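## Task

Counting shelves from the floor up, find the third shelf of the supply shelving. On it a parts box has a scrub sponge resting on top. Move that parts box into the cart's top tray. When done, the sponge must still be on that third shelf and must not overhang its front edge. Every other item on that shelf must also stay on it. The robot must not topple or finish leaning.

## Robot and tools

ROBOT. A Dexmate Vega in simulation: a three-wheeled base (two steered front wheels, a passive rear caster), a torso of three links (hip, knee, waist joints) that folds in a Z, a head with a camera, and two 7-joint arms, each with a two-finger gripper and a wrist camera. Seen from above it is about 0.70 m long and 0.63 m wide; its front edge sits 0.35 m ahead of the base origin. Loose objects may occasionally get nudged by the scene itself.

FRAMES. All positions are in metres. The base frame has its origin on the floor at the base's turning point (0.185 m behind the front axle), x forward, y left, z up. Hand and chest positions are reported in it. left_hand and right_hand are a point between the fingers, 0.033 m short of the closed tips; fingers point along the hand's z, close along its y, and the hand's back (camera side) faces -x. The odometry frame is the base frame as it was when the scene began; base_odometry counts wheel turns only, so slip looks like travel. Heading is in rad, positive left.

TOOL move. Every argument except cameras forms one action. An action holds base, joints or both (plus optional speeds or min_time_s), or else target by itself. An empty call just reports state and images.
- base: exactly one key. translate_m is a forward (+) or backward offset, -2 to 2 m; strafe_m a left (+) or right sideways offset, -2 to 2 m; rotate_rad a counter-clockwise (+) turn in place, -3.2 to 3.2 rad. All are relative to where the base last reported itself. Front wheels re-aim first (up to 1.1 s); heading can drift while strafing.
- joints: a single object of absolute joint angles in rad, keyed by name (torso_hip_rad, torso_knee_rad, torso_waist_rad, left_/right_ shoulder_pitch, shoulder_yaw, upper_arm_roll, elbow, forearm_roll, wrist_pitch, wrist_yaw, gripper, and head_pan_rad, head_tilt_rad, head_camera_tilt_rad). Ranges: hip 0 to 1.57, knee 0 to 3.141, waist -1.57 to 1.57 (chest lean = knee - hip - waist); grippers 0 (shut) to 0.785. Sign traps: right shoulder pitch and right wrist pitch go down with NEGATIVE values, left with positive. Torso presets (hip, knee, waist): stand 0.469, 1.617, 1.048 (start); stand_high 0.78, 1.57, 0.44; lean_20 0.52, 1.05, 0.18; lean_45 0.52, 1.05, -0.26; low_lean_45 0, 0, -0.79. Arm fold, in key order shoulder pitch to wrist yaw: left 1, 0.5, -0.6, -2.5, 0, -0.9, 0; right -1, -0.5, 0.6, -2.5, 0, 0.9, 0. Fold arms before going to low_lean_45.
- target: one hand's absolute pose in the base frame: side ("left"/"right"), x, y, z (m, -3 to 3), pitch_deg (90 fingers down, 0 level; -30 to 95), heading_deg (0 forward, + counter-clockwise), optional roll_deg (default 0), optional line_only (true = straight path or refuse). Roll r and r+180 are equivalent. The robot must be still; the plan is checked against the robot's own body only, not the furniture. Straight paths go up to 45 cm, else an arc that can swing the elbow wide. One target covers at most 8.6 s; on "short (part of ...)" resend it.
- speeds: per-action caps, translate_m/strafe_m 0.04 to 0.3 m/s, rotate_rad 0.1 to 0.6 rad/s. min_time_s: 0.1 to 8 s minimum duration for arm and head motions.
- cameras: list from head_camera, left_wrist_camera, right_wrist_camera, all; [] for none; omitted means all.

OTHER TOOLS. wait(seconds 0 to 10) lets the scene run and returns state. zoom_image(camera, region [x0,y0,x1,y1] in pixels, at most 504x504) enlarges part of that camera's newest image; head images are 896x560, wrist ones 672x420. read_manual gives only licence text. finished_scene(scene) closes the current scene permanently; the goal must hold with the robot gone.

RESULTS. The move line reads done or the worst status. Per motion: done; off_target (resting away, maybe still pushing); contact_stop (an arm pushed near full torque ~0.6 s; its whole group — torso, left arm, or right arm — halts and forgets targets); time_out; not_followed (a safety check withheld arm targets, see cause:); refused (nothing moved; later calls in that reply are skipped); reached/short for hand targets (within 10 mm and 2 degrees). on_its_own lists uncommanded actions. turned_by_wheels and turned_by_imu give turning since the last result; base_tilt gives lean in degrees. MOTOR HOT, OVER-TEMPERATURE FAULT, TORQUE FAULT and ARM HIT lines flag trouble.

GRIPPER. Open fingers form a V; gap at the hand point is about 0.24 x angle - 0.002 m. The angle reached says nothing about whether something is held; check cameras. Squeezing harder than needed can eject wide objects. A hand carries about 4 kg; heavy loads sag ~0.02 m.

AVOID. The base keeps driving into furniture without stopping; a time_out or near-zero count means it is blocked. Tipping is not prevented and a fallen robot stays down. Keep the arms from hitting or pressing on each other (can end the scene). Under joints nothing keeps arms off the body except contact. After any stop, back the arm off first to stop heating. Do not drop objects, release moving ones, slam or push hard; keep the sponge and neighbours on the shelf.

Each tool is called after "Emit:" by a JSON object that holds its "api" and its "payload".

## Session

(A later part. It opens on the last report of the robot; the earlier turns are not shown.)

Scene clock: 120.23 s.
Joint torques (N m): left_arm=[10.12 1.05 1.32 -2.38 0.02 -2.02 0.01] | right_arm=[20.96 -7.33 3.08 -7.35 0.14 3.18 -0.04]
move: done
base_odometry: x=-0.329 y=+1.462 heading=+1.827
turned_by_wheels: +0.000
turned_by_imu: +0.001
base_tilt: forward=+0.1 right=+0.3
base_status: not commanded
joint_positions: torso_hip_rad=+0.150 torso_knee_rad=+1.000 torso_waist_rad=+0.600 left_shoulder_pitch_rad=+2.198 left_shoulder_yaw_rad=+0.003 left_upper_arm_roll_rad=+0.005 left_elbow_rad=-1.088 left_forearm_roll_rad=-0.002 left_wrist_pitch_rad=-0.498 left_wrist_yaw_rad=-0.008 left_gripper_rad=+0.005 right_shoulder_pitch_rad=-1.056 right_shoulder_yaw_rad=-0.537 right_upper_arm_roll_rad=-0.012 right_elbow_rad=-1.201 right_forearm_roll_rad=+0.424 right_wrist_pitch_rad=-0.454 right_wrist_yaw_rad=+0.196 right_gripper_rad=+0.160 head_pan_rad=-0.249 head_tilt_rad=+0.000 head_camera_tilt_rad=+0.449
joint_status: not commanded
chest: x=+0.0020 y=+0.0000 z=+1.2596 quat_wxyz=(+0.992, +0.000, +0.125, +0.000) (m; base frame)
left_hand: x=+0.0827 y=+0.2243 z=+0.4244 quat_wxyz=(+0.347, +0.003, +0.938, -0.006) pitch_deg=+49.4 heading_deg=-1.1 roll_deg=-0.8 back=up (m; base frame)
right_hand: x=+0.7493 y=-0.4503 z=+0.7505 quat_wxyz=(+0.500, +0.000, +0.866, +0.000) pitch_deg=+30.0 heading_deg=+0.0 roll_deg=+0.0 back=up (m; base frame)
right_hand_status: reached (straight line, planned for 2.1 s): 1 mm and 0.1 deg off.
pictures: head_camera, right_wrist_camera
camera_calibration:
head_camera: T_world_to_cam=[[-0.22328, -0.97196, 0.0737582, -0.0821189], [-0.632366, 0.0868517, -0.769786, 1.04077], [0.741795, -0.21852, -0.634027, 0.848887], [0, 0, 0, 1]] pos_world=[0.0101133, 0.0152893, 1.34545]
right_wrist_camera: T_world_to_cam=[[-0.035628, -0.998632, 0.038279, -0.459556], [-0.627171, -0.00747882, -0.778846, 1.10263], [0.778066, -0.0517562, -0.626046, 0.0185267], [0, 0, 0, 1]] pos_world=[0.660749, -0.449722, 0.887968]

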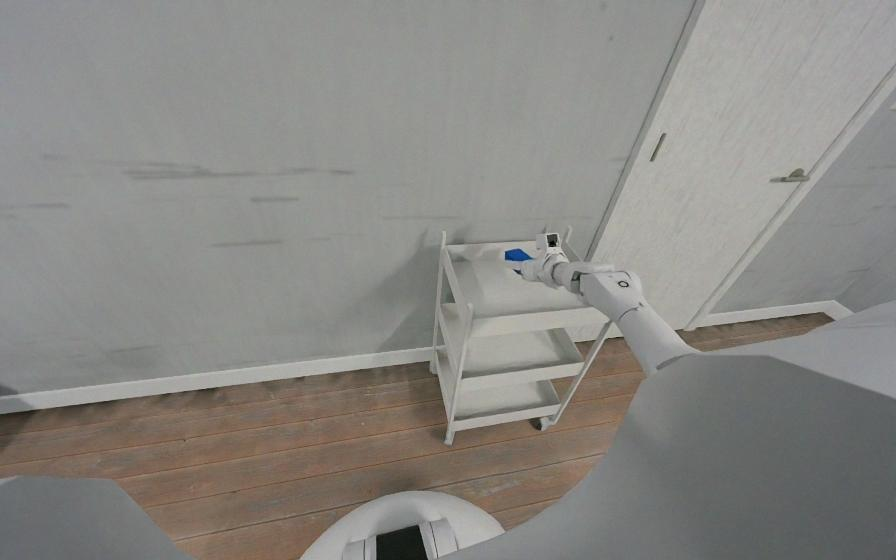

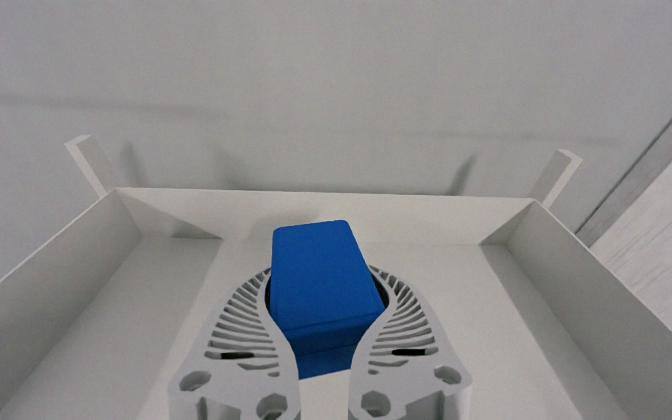

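Emit:
{"api": "move", "payload": {"target": {"side":"right","x":0.75,"y":-0.45,"z":0.718,"pitch_deg":30,"heading_deg":0,"line_only":true}, "cameras": ["right_wrist_camera"]}}

Scene clock: 123.33 s.
Joint torques (N m): left_arm=[11.26 -0.71 1.11 -2.01 -0.01 -2 -0.02] | right_arm=[22.53 -6.91 1.78 -7.66 -0.01 4.13 0.12]
move: done
base_odometry: x=-0.329 y=+1.462 heading=+1.827
turned_by_wheels: +0.000
turned_by_imu: +0.001
base_tilt: forward=+0.2 right=+0.4
base_status: not commanded
joint_positions: torso_hip_rad=+0.150 torso_knee_rad=+1.000 torso_waist_rad=+0.600 left_shoulder_pitch_rad=+2.198 left_shoulder_yaw_rad=+0.003 left_upper_arm_roll_rad=+0.005 left_elbow_rad=-1.088 left_forearm_roll_rad=-0.002 left_wrist_pitch_rad=-0.498 left_wrist_yaw_rad=-0.008 left_gripper_rad=+0.005 right_shoulder_pitch_rad=-1.017 right_shoulder_yaw_rad=-0.506 right_upper_arm_roll_rad=-0.045 right_elbow_rad=-1.042 right_forearm_roll_rad=+0.391 right_wrist_pitch_rad=-0.330 right_wrist_yaw_rad=+0.223 right_gripper_rad=+0.160 head_pan_rad=-0.249 head_tilt_rad=+0.000 head_camera_tilt_rad=+0.449
joint_status: not commanded
chest: x=+0.0020 y=+0.0000 z=+1.2596 quat_wxyz=(+0.992, +0.000, +0.125, +0.000) (m; base frame)
left_hand: x=+0.0827 y=+0.2243 z=+0.4244 quat_wxyz=(+0.347, +0.003, +0.938, -0.006) pitch_deg=+49.4 heading_deg=-1.1 roll_deg=-0.8 back=up (m; base frame)
right_hand: x=+0.7497 y=-0.4502 z=+0.7187 quat_wxyz=(+0.500, +0.000, +0.866, +0.000) pitch_deg=+30.0 heading_deg=+0.0 roll_deg=+0.0 back=up (m; base frame)
right_hand_status: reached (straight line, planned for 0.9 s): 1 mm and 0.1 deg off.
pictures: right_wrist_camera
camera_calibration:
right_wrist_camera: T_world_to_cam=[[-0.0354447, -0.99863, 0.038498, -0.458559], [-0.627217, -0.00776152, -0.778805, 1.07792], [0.778037, -0.0517511, -0.626083, -0.00160325], [0, 0, 0, 1]] pos_world=[0.661086, -0.449647, 0.856142]

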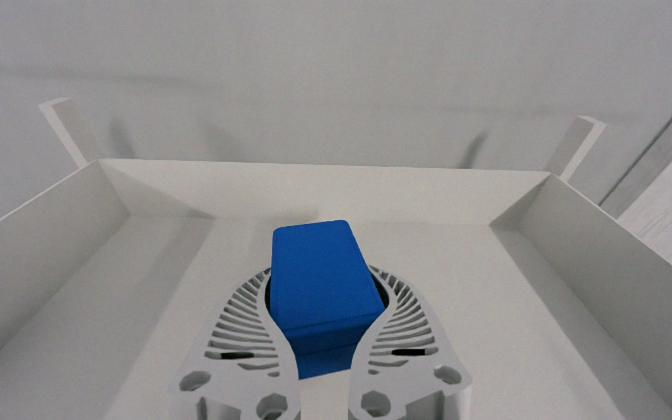

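Emit:
{"api": "move", "payload": {"target": {"side":"right","x":0.75,"y":-0.45,"z":0.709,"pitch_deg":30,"heading_deg":0,"line_only":true}, "cameras": ["right_wrist_camera"]}}

Scene clock: 125.10 s.
Joint torques (N m): left_arm=[11.27 0.39 1.19 -2.64 -0.09 -2.53 0.19] | right_arm=[21.59 -6.64 1.62 -8.13 0.37 4.1 0.39]
move: done
base_odometry: x=-0.329 y=+1.462 heading=+1.827
turned_by_wheels: +0.000
turned_by_imu: +0.000
base_tilt: forward=+0.2 right=+0.3
base_status: not commanded
joint_positions: torso_hip_rad=+0.150 torso_knee_rad=+1.000 torso_waist_rad=+0.600 left_shoulder_pitch_rad=+2.198 left_shoulder_yaw_rad=+0.003 left_upper_arm_roll_rad=+0.005 left_elbow_rad=-1.088 left_forearm_roll_rad=-0.002 left_wrist_pitch_rad=-0.498 left_wrist_yaw_rad=-0.008 left_gripper_rad=+0.005 right_shoulder_pitch_rad=-1.001 right_shoulder_yaw_rad=-0.495 right_upper_arm_roll_rad=-0.055 right_elbow_rad=-0.987 right_forearm_roll_rad=+0.382 right_wrist_pitch_rad=-0.290 right_wrist_yaw_rad=+0.233 right_gripper_rad=+0.160 head_pan_rad=-0.249 head_tilt_rad=+0.000 head_camera_tilt_rad=+0.449
joint_status: not commanded
chest: x=+0.0020 y=+0.0000 z=+1.2596 quat_wxyz=(+0.992, +0.000, +0.125, +0.000) (m; base frame)
left_hand: x=+0.0827 y=+0.2243 z=+0.4244 quat_wxyz=(+0.347, +0.003, +0.938, -0.006) pitch_deg=+49.4 heading_deg=-1.1 roll_deg=-0.8 back=up (m; base frame)
right_hand: x=+0.7497 y=-0.4502 z=+0.7095 quat_wxyz=(+0.500, +0.000, +0.866, +0.000) pitch_deg=+30.1 heading_deg=+0.0 roll_deg=+0.0 back=up (m; base frame)
right_hand_status: reached (straight line, planned for 0.5 s): 1 mm and 0.1 deg off.
pictures: right_wrist_camera
camera_calibration:
right_wrist_camera: T_world_to_cam=[[-0.0353646, -0.998629, 0.0385819, -0.458312], [-0.627245, -0.00787541, -0.778782, 1.07069], [0.778019, -0.0517416, -0.626107, -0.00732674], [0, 0, 0, 1]] pos_world=[0.661075, -0.449631, 0.846927]

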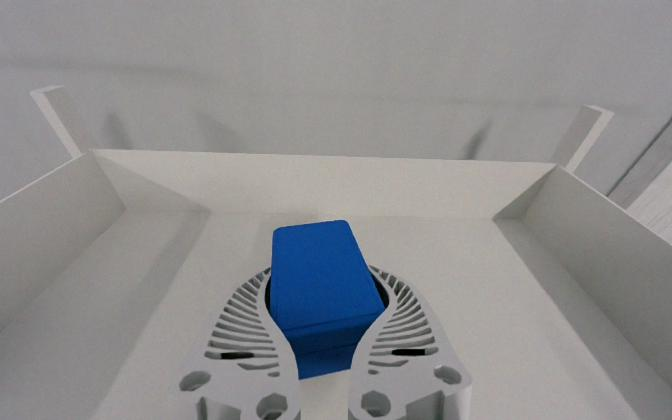

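Emit:
{"api": "move", "payload": {"target": {"side":"right","x":0.75,"y":-0.45,"z":0.702,"pitch_deg":30,"heading_deg":0,"line_only":true}, "cameras": ["right_wrist_camera"]}}

Scene clock: 127.77 s.
Joint torques (N m): left_arm=[10.42 -0.5 1.29 -2.74 -0.17 -2.6 -0.05] | right_arm=[20.5 -5.92 1.78 -6.87 0.06 3.35 0.27]
move: done
base_odometry: x=-0.329 y=+1.462 heading=+1.827
turned_by_wheels: +0.000
turned_by_imu: +0.001
base_tilt: forward=+0.2 right=+0.4
base_status: not commanded
joint_positions: torso_hip_rad=+0.150 torso_knee_rad=+1.000 torso_waist_rad=+0.600 left_shoulder_pitch_rad=+2.198 left_shoulder_yaw_rad=+0.003 left_upper_arm_roll_rad=+0.005 left_elbow_rad=-1.088 left_forearm_roll_rad=-0.002 left_wrist_pitch_rad=-0.498 left_wrist_yaw_rad=-0.008 left_gripper_rad=+0.005 right_shoulder_pitch_rad=-0.987 right_shoulder_yaw_rad=-0.487 right_upper_arm_roll_rad=-0.063 right_elbow_rad=-0.941 right_forearm_roll_rad=+0.374 right_wrist_pitch_rad=-0.257 right_wrist_yaw_rad=+0.240 right_gripper_rad=+0.160 head_pan_rad=-0.249 head_tilt_rad=+0.000 head_camera_tilt_rad=+0.449
joint_status: not commanded
chest: x=+0.0020 y=+0.0000 z=+1.2596 quat_wxyz=(+0.992, +0.000, +0.125, +0.000) (m; base frame)
left_hand: x=+0.0827 y=+0.2243 z=+0.4244 quat_wxyz=(+0.347, +0.003, +0.938, -0.006) pitch_deg=+49.4 heading_deg=-1.1 roll_deg=-0.8 back=up (m; base frame)
right_hand: x=+0.7497 y=-0.4502 z=+0.7024 quat_wxyz=(+0.500, +0.000, +0.866, +0.000) pitch_deg=+30.1 heading_deg=+0.0 roll_deg=+0.0 back=up (m; base frame)
right_hand_status: reached (straight line, planned for 0.5 s): 1 mm and 0.1 deg off.
pictures: right_wrist_camera
camera_calibration:
right_wrist_camera: T_world_to_cam=[[-0.0353492, -0.99863, 0.0385947, -0.458053], [-0.62725, -0.00789467, -0.778778, 1.06514], [0.778015, -0.0517377, -0.626112, -0.0117645], [0, 0, 0, 1]] pos_world=[0.661067, -0.449625, 0.839816]

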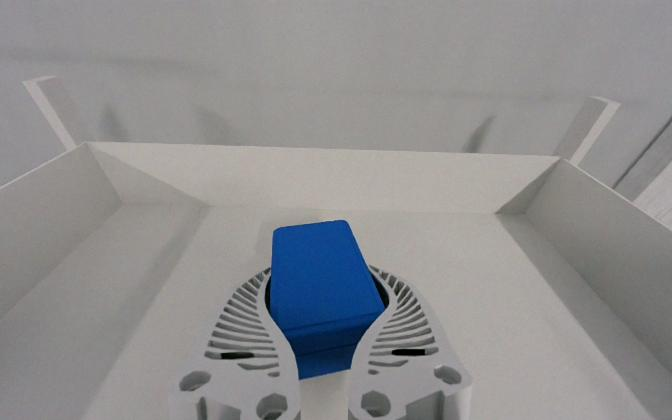

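Emit:
{"api": "move", "payload": {"target": {"side":"right","x":0.75,"y":-0.45,"z":0.696,"pitch_deg":30,"heading_deg":0,"line_only":true}, "cameras": ["right_wrist_camera"]}}

Scene clock: 129.53 s.
Joint torques (N m): left_arm=[10.83 0.51 1.2 -2.22 -0.09 -2.51 0.22] | right_arm=[22.58 -4.69 1.34 -7.01 0.04 4.09 0.15]
move: done
base_odometry: x=-0.329 y=+1.462 heading=+1.827
turned_by_wheels: +0.000
turned_by_imu: +0.000
base_tilt: forward=+0.1 right=+0.3
base_status: not commanded
joint_positions: torso_hip_rad=+0.150 torso_knee_rad=+1.000 torso_waist_rad=+0.600 left_shoulder_pitch_rad=+2.198 left_shoulder_yaw_rad=+0.003 left_upper_arm_roll_rad=+0.005 left_elbow_rad=-1.088 left_forearm_roll_rad=-0.002 left_wrist_pitch_rad=-0.498 left_wrist_yaw_rad=-0.008 left_gripper_rad=+0.005 right_shoulder_pitch_rad=-0.973 right_shoulder_yaw_rad=-0.479 right_upper_arm_roll_rad=-0.070 right_elbow_rad=-0.898 right_forearm_roll_rad=+0.367 right_wrist_pitch_rad=-0.227 right_wrist_yaw_rad=+0.248 right_gripper_rad=+0.160 head_pan_rad=-0.249 head_tilt_rad=+0.000 head_camera_tilt_rad=+0.449
joint_status: not commanded
chest: x=+0.0020 y=+0.0000 z=+1.2596 quat_wxyz=(+0.992, +0.000, +0.125, +0.000) (m; base frame)
left_hand: x=+0.0827 y=+0.2243 z=+0.4244 quat_wxyz=(+0.347, +0.003, +0.938, -0.006) pitch_deg=+49.4 heading_deg=-1.1 roll_deg=-0.8 back=up (m; base frame)
right_hand: x=+0.7497 y=-0.4502 z=+0.6964 quat_wxyz=(+0.500, +0.000, +0.866, +0.000) pitch_deg=+30.0 heading_deg=+0.0 roll_deg=+0.0 back=up (m; base frame)
right_hand_status: reached (straight line, planned for 0.5 s): 1 mm and 0.0 deg off.
pictures: right_wrist_camera
camera_calibration:
right_wrist_camera: T_world_to_cam=[[-0.0353536, -0.99863, 0.0385874, -0.457816], [-0.627117, -0.00789518, -0.778885, 1.06048], [0.778123, -0.0517352, -0.625978, -0.0157142], [0, 0, 0, 1]] pos_world=[0.66109, -0.449629, 0.833825]

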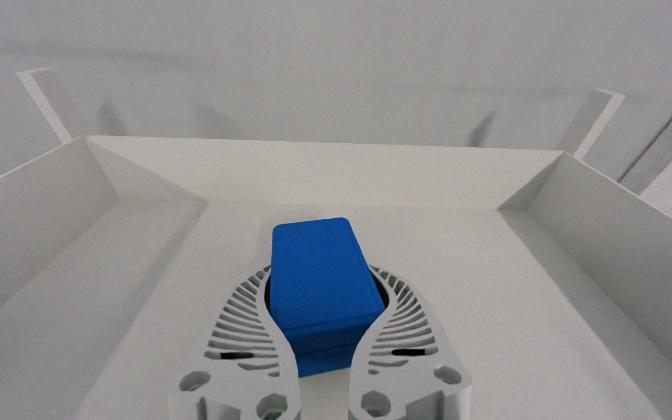

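Emit:
{"api": "move", "payload": {"target": {"side":"right","x":0.75,"y":-0.45,"z":0.692,"pitch_deg":30,"heading_deg":0,"line_only":true}, "cameras": ["right_wrist_camera"]}}

Scene clock: 130.90 s.
Joint torques (N m): left_arm=[12.08 -0.19 0.98 -3.17 -0.03 -2.15 -0.15] | right_arm=[21.16 -6.69 1.31 -4.56 0.18 2.15 -0.02]
move: done
base_odometry: x=-0.329 y=+1.462 heading=+1.827
turned_by_wheels: +0.000
turned_by_imu: +0.000
base_tilt: forward=+0.1 right=+0.3
base_status: not commanded
joint_positions: torso_hip_rad=+0.150 torso_knee_rad=+1.000 torso_waist_rad=+0.600 left_shoulder_pitch_rad=+2.198 left_shoulder_yaw_rad=+0.003 left_upper_arm_roll_rad=+0.005 left_elbow_rad=-1.088 left_forearm_roll_rad=-0.002 left_wrist_pitch_rad=-0.498 left_wrist_yaw_rad=-0.008 left_gripper_rad=+0.005 right_shoulder_pitch_rad=-0.963 right_shoulder_yaw_rad=-0.474 right_upper_arm_roll_rad=-0.074 right_elbow_rad=-0.867 right_forearm_roll_rad=+0.362 right_wrist_pitch_rad=-0.207 right_wrist_yaw_rad=+0.253 right_gripper_rad=+0.160 head_pan_rad=-0.249 head_tilt_rad=+0.000 head_camera_tilt_rad=+0.449
joint_status: not commanded
chest: x=+0.0020 y=+0.0000 z=+1.2596 quat_wxyz=(+0.992, +0.000, +0.125, +0.000) (m; base frame)
left_hand: x=+0.0827 y=+0.2243 z=+0.4244 quat_wxyz=(+0.347, +0.003, +0.938, -0.006) pitch_deg=+49.4 heading_deg=-1.1 roll_deg=-0.8 back=up (m; base frame)
right_hand: x=+0.7498 y=-0.4501 z=+0.6926 quat_wxyz=(+0.500, +0.000, +0.866, +0.000) pitch_deg=+30.0 heading_deg=+0.0 roll_deg=+0.0 back=up (m; base frame)
right_hand_status: reached (straight line, planned for 0.4 s): 1 mm and 0.0 deg off.
pictures: right_wrist_camera
camera_calibration:
right_wrist_camera: T_world_to_cam=[[-0.0352625, -0.998635, 0.0385203, -0.457645], [-0.626758, -0.00792372, -0.779173, 1.05753], [0.778415, -0.0516186, -0.625624, -0.0185888], [0, 0, 0, 1]] pos_world=[0.661148, -0.449601, 0.829999]

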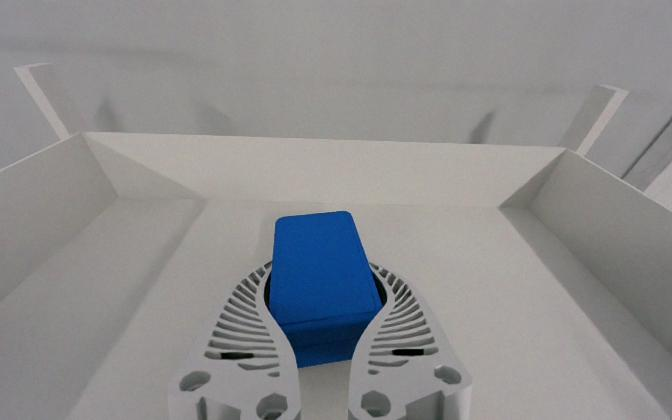

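Emit:
{"api": "move", "payload": {"joints": {"right_gripper_rad":0.5}, "min_time_s": 1.0, "cameras": ["right_wrist_camera"]}}

Emit:
{"api": "move", "payload": {"target": {"side":"right","x":0.70,"y":-0.45,"z":0.80,"pitch_deg":30,"heading_deg":0,"line_only":true}, "cameras": ["right_wrist_camera","head_camera"]}}

"min_time_s" has no arm or head joint beside it: it slows only arm and head motions. Command such a joint too, or leave it out
Scene clock: 131.20 s.
Joint torques (N m): left_arm=[10.71 0.02 0.96 -2.45 -0.06 -2.63 0.02] | right_arm=[20.77 -5.07 0.29 -5.47 0.25 1 0.23]
base_odometry: x=-0.329 y=+1.462 heading=+1.827
turned_by_wheels: +0.000
turned_by_imu: +0.000
base_tilt: forward=+0.1 right=+0.3
base_status: not commanded
joint_positions: torso_hip_rad=+0.150 torso_knee_rad=+1.000 torso_waist_rad=+0.600 left_shoulder_pitch_rad=+2.198 left_shoulder_yaw_rad=+0.003 left_upper_arm_roll_rad=+0.005 left_elbow_rad=-1.088 left_forearm_roll_rad=-0.002 left_wrist_pitch_rad=-0.498 left_wrist_yaw_rad=-0.008 left_gripper_rad=+0.005 right_shoulder_pitch_rad=-0.962 right_shoulder_yaw_rad=-0.473 right_upper_arm_roll_rad=-0.074 right_elbow_rad=-0.865 right_forearm_roll_rad=+0.362 right_wrist_pitch_rad=-0.205 right_wrist_yaw_rad=+0.253 right_gripper_rad=+0.160 head_pan_rad=-0.249 head_tilt_rad=+0.000 head_camera_tilt_rad=+0.449
joint_status: not commanded
chest: x=+0.0020 y=+0.0000 z=+1.2596 quat_wxyz=(+0.992, +0.000, +0.125, +0.000) (m; base frame)
left_hand: x=+0.0827 y=+0.2243 z=+0.4244 quat_wxyz=(+0.347, +0.003, +0.938, -0.006) pitch_deg=+49.4 heading_deg=-1.1 roll_deg=-0.8 back=up (m; base frame)
right_hand: x=+0.7498 y=-0.4501 z=+0.6923 quat_wxyz=(+0.500, +0.000, +0.866, +0.000) pitch_deg=+30.0 heading_deg=+0.0 roll_deg=+0.0 back=up (m; base frame)
right_hand_status: reached (straight line, planned for 0.4 s): 0 mm and 0.0 deg off.
pictures: none

not run: a call was refused earlier in this reply.

Emit:
{"api": "move", "payload": {"joints": {"right_gripper_rad":0.25}, "cameras": []}}

Emit:
{"api": "move", "payload": {"joints": {"right_gripper_rad":0.52}, "cameras": ["right_wrist_camera"]}}

Scene clock: 132.10 s.
Joint torques (N m): left_arm=[10.05 -0.24 1.11 -2.34 -0.04 -2.56 0.02] | right_arm=[19.66 -5.58 0.51 -4.76 -0.12 2.74 0.08]
move: done
base_odometry: x=-0.329 y=+1.462 heading=+1.827
turned_by_wheels: +0.000
turned_by_imu: +0.000
base_tilt: forward=+0.1 right=+0.3
base_status: not commanded
joint_positions: torso_hip_rad=+0.150 torso_knee_rad=+1.000 torso_waist_rad=+0.600 left_shoulder_pitch_rad=+2.198 left_shoulder_yaw_rad=+0.003 left_upper_arm_roll_rad=+0.005 left_elbow_rad=-1.088 left_forearm_roll_rad=-0.002 left_wrist_pitch_rad=-0.498 left_wrist_yaw_rad=-0.008 left_gripper_rad=+0.005 right_shoulder_pitch_rad=-0.961 right_shoulder_yaw_rad=-0.473 right_upper_arm_roll_rad=-0.075 right_elbow_rad=-0.862 right_forearm_roll_rad=+0.361 right_wrist_pitch_rad=-0.203 right_wrist_yaw_rad=+0.253 right_gripper_rad=+0.250 head_pan_rad=-0.249 head_tilt_rad=+0.000 head_camera_tilt_rad=+0.449
joint_status: all done
chest: x=+0.0020 y=+0.0000 z=+1.2596 quat_wxyz=(+0.992, +0.000, +0.125, +0.000) (m; base frame)
left_hand: x=+0.0827 y=+0.2243 z=+0.4244 quat_wxyz=(+0.347, +0.003, +0.938, -0.006) pitch_deg=+49.4 heading_deg=-1.1 roll_deg=-0.8 back=up (m; base frame)
right_hand: x=+0.7499 y=-0.4502 z=+0.6920 quat_wxyz=(+0.500, +0.000, +0.866, +0.000) pitch_deg=+30.0 heading_deg=+0.0 roll_deg=+0.0 back=up (m; base frame)
pictures: none
No camera images: "cameras" was empty.

Scene clock: 132.90 s.
Joint torques (N m): left_arm=[11.16 0.4 1.12 -1.82 -0.19 -3.05 0.13] | right_arm=[20.55 -7.06 1.79 -5.74 0.08 2.41 0.09]
move: done
base_odometry: x=-0.329 y=+1.462 heading=+1.827
turned_by_wheels: +0.000
turned_by_imu: +0.000
base_tilt: forward=+0.1 right=+0.3
base_status: not commanded
joint_positions: torso_hip_rad=+0.150 torso_knee_rad=+1.000 torso_waist_rad=+0.600 left_shoulder_pitch_rad=+2.198 left_shoulder_yaw_rad=+0.003 left_upper_arm_roll_rad=+0.005 left_elbow_rad=-1.088 left_forearm_roll_rad=-0.002 left_wrist_pitch_rad=-0.498 left_wrist_yaw_rad=-0.008 left_gripper_rad=+0.005 right_shoulder_pitch_rad=-0.961 right_shoulder_yaw_rad=-0.473 right_upper_arm_roll_rad=-0.075 right_elbow_rad=-0.862 right_forearm_roll_rad=+0.361 right_wrist_pitch_rad=-0.203 right_wrist_yaw_rad=+0.254 right_gripper_rad=+0.520 head_pan_rad=-0.249 head_tilt_rad=+0.000 head_camera_tilt_rad=+0.449
joint_status: all done
chest: x=+0.0020 y=+0.0000 z=+1.2596 quat_wxyz=(+0.992, +0.000, +0.125, +0.000) (m; base frame)
left_hand: x=+0.0827 y=+0.2243 z=+0.4244 quat_wxyz=(+0.347, +0.003, +0.938, -0.006) pitch_deg=+49.4 heading_deg=-1.1 roll_deg=-0.8 back=up (m; base frame)
right_hand: x=+0.7498 y=-0.4501 z=+0.6917 quat_wxyz=(+0.500, +0.000, +0.866, +0.000) pitch_deg=+30.0 heading_deg=+0.0 roll_deg=+0.0 back=up (m; base frame)
pictures: right_wrist_camera
camera_calibration:
right_wrist_camera: T_world_to_cam=[[-0.0352669, -0.998632, 0.0386153, -0.457676], [-0.626931, -0.00798366, -0.779034, 1.05683], [0.778276, -0.0516832, -0.625792, -0.0188773], [0, 0, 0, 1]] pos_world=[0.661113, -0.449588, 0.82917]

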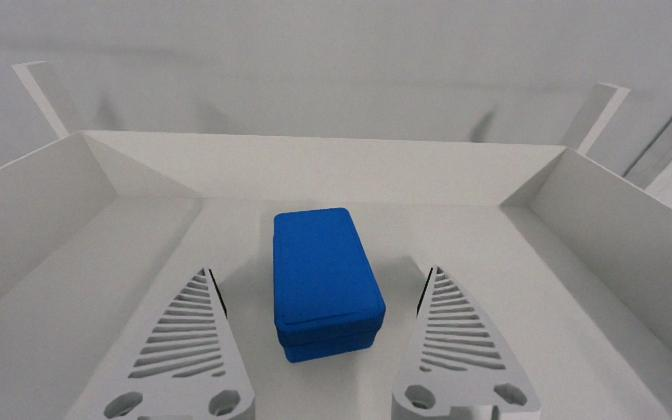

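Released cleanly. Now withdraw the hand.

Emit:
{"api": "move", "payload": {"target": {"side":"right","x":0.70,"y":-0.45,"z":0.81,"pitch_deg":30,"heading_deg":0,"line_only":true}, "cameras": ["right_wrist_camera","head_camera"]}}

Scene clock: 137.37 s.
Joint torques (N m): left_arm=[10.51 1.78 1.38 -1.91 -0.07 -3.16 0.08] | right_arm=[10.35 -11.35 8.57 -12.31 0.24 3.55 -0.61]
move: done
base_odometry: x=-0.329 y=+1.462 heading=+1.827
turned_by_wheels: +0.000
turned_by_imu: +0.001
base_tilt: forward=+0.1 right=+0.4
base_status: not commanded
joint_positions: torso_hip_rad=+0.150 torso_knee_rad=+1.000 torso_waist_rad=+0.600 left_shoulder_pitch_rad=+2.198 left_shoulder_yaw_rad=+0.003 left_upper_arm_roll_rad=+0.005 left_elbow_rad=-1.088 left_forearm_roll_rad=-0.002 left_wrist_pitch_rad=-0.498 left_wrist_yaw_rad=-0.008 left_gripper_rad=+0.005 right_shoulder_pitch_rad=-1.271 right_shoulder_yaw_rad=-0.607 right_upper_arm_roll_rad=+0.145 right_elbow_rad=-1.620 right_forearm_roll_rad=+0.542 right_wrist_pitch_rad=-0.694 right_wrist_yaw_rad=+0.118 right_gripper_rad=+0.520 head_pan_rad=-0.249 head_tilt_rad=+0.000 head_camera_tilt_rad=+0.449
joint_status: not commanded
chest: x=+0.0020 y=+0.0000 z=+1.2596 quat_wxyz=(+0.992, +0.000, +0.125, +0.000) (m; base frame)
left_hand: x=+0.0827 y=+0.2243 z=+0.4244 quat_wxyz=(+0.347, +0.003, +0.938, -0.006) pitch_deg=+49.4 heading_deg=-1.1 roll_deg=-0.8 back=up (m; base frame)
right_hand: x=+0.7004 y=-0.4500 z=+0.8083 quat_wxyz=(+0.500, +0.000, +0.866, +0.000) pitch_deg=+30.0 heading_deg=+0.0 roll_deg=+0.0 back=up (m; base frame)
right_hand_status: reached (straight line, planned for 2.7 s): 2 mm and 0.1 deg off.
pictures: head_camera, right_wrist_camera
camera_calibration:
head_camera: T_world_to_cam=[[-0.223281, -0.97196, 0.0737532, -0.0821166], [-0.632349, 0.0868517, -0.7698, 1.04078], [0.741809, -0.21852, -0.63401, 0.848878], [0, 0, 0, 1]] pos_world=[0.0100927, 0.0152893, 1.34544]
right_wrist_camera: T_world_to_cam=[[-0.0351962, -0.998655, 0.0380718, -0.463381], [-0.627193, -0.0075867, -0.778827, 1.11694], [0.778068, -0.0512902, -0.626083, 0.0930306], [0, 0, 0, 1]] pos_world=[0.611842, -0.449512, 0.945787]

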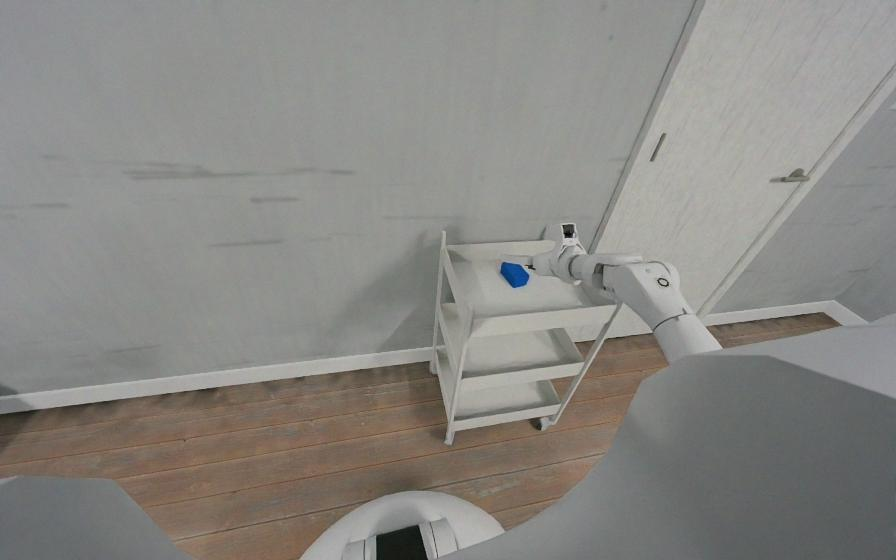

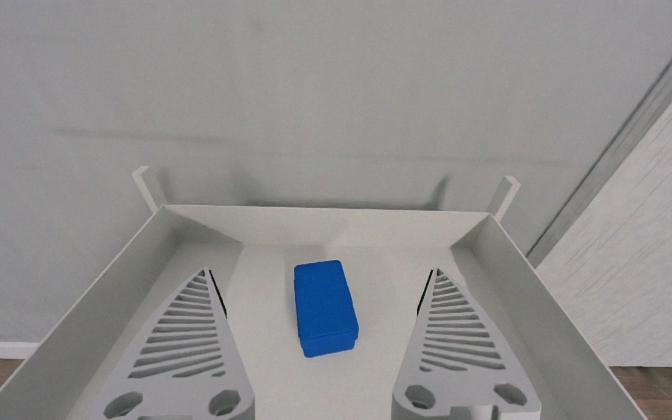

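Emit:
{"api": "move", "payload": {"joints": {"head_pan_rad":2.05,"head_camera_tilt_rad":0.1}, "cameras": ["head_camera"]}}

Scene clock: 140.37 s.
Joint torques (N m): left_arm=[11.25 0.67 1.14 -2.72 -0.04 -3.06 0.02] | right_arm=[8.96 -9.9 9.55 -12.14 0.09 3.08 -0.46]
move: done
base_odometry: x=-0.329 y=+1.462 heading=+1.827
turned_by_wheels: +0.000
turned_by_imu: +0.001
base_tilt: forward=+0.2 right=+0.3
base_status: not commanded
joint_positions: torso_hip_rad=+0.150 torso_knee_rad=+1.000 torso_waist_rad=+0.600 left_shoulder_pitch_rad=+2.198 left_shoulder_yaw_rad=+0.003 left_upper_arm_roll_rad=+0.005 left_elbow_rad=-1.088 left_forearm_roll_rad=-0.002 left_wrist_pitch_rad=-0.498 left_wrist_yaw_rad=-0.008 left_gripper_rad=+0.005 right_shoulder_pitch_rad=-1.273 right_shoulder_yaw_rad=-0.608 right_upper_arm_roll_rad=+0.147 right_elbow_rad=-1.625 right_forearm_roll_rad=+0.543 right_wrist_pitch_rad=-0.698 right_wrist_yaw_rad=+0.117 right_gripper_rad=+0.520 head_pan_rad=+2.049 head_tilt_rad=+0.000 head_camera_tilt_rad=+0.101
joint_status: all done
chest: x=+0.0020 y=+0.0000 z=+1.2596 quat_wxyz=(+0.992, +0.000, +0.125, +0.000) (m; base frame)
left_hand: x=+0.0827 y=+0.2243 z=+0.4244 quat_wxyz=(+0.347, +0.003, +0.938, -0.006) pitch_deg=+49.4 heading_deg=-1.1 roll_deg=-0.8 back=up (m; base frame)
right_hand: x=+0.6998 y=-0.4498 z=+0.8095 quat_wxyz=(+0.500, +0.000, +0.866, +0.000) pitch_deg=+30.1 heading_deg=+0.0 roll_deg=+0.0 back=up (m; base frame)
pictures: head_camera
camera_calibration:
head_camera: T_world_to_cam=[[0.861861, 0.465972, -0.200165, 0.342831], [-0.186242, -0.0763006, -0.979537, 1.34523], [-0.47171, 0.881503, 0.0210231, -0.092208], [0, 0, 0, 1]] pos_world=[-0.0884292, 0.024174, 1.38827]

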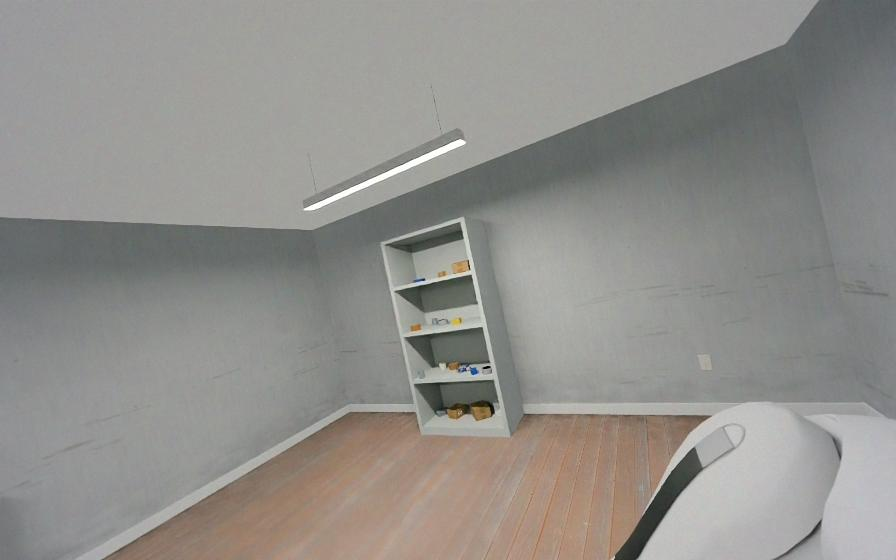

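Emit:
{"api": "finished_scene", "payload": {"scene": 3}}

The scene is finished: the task was done.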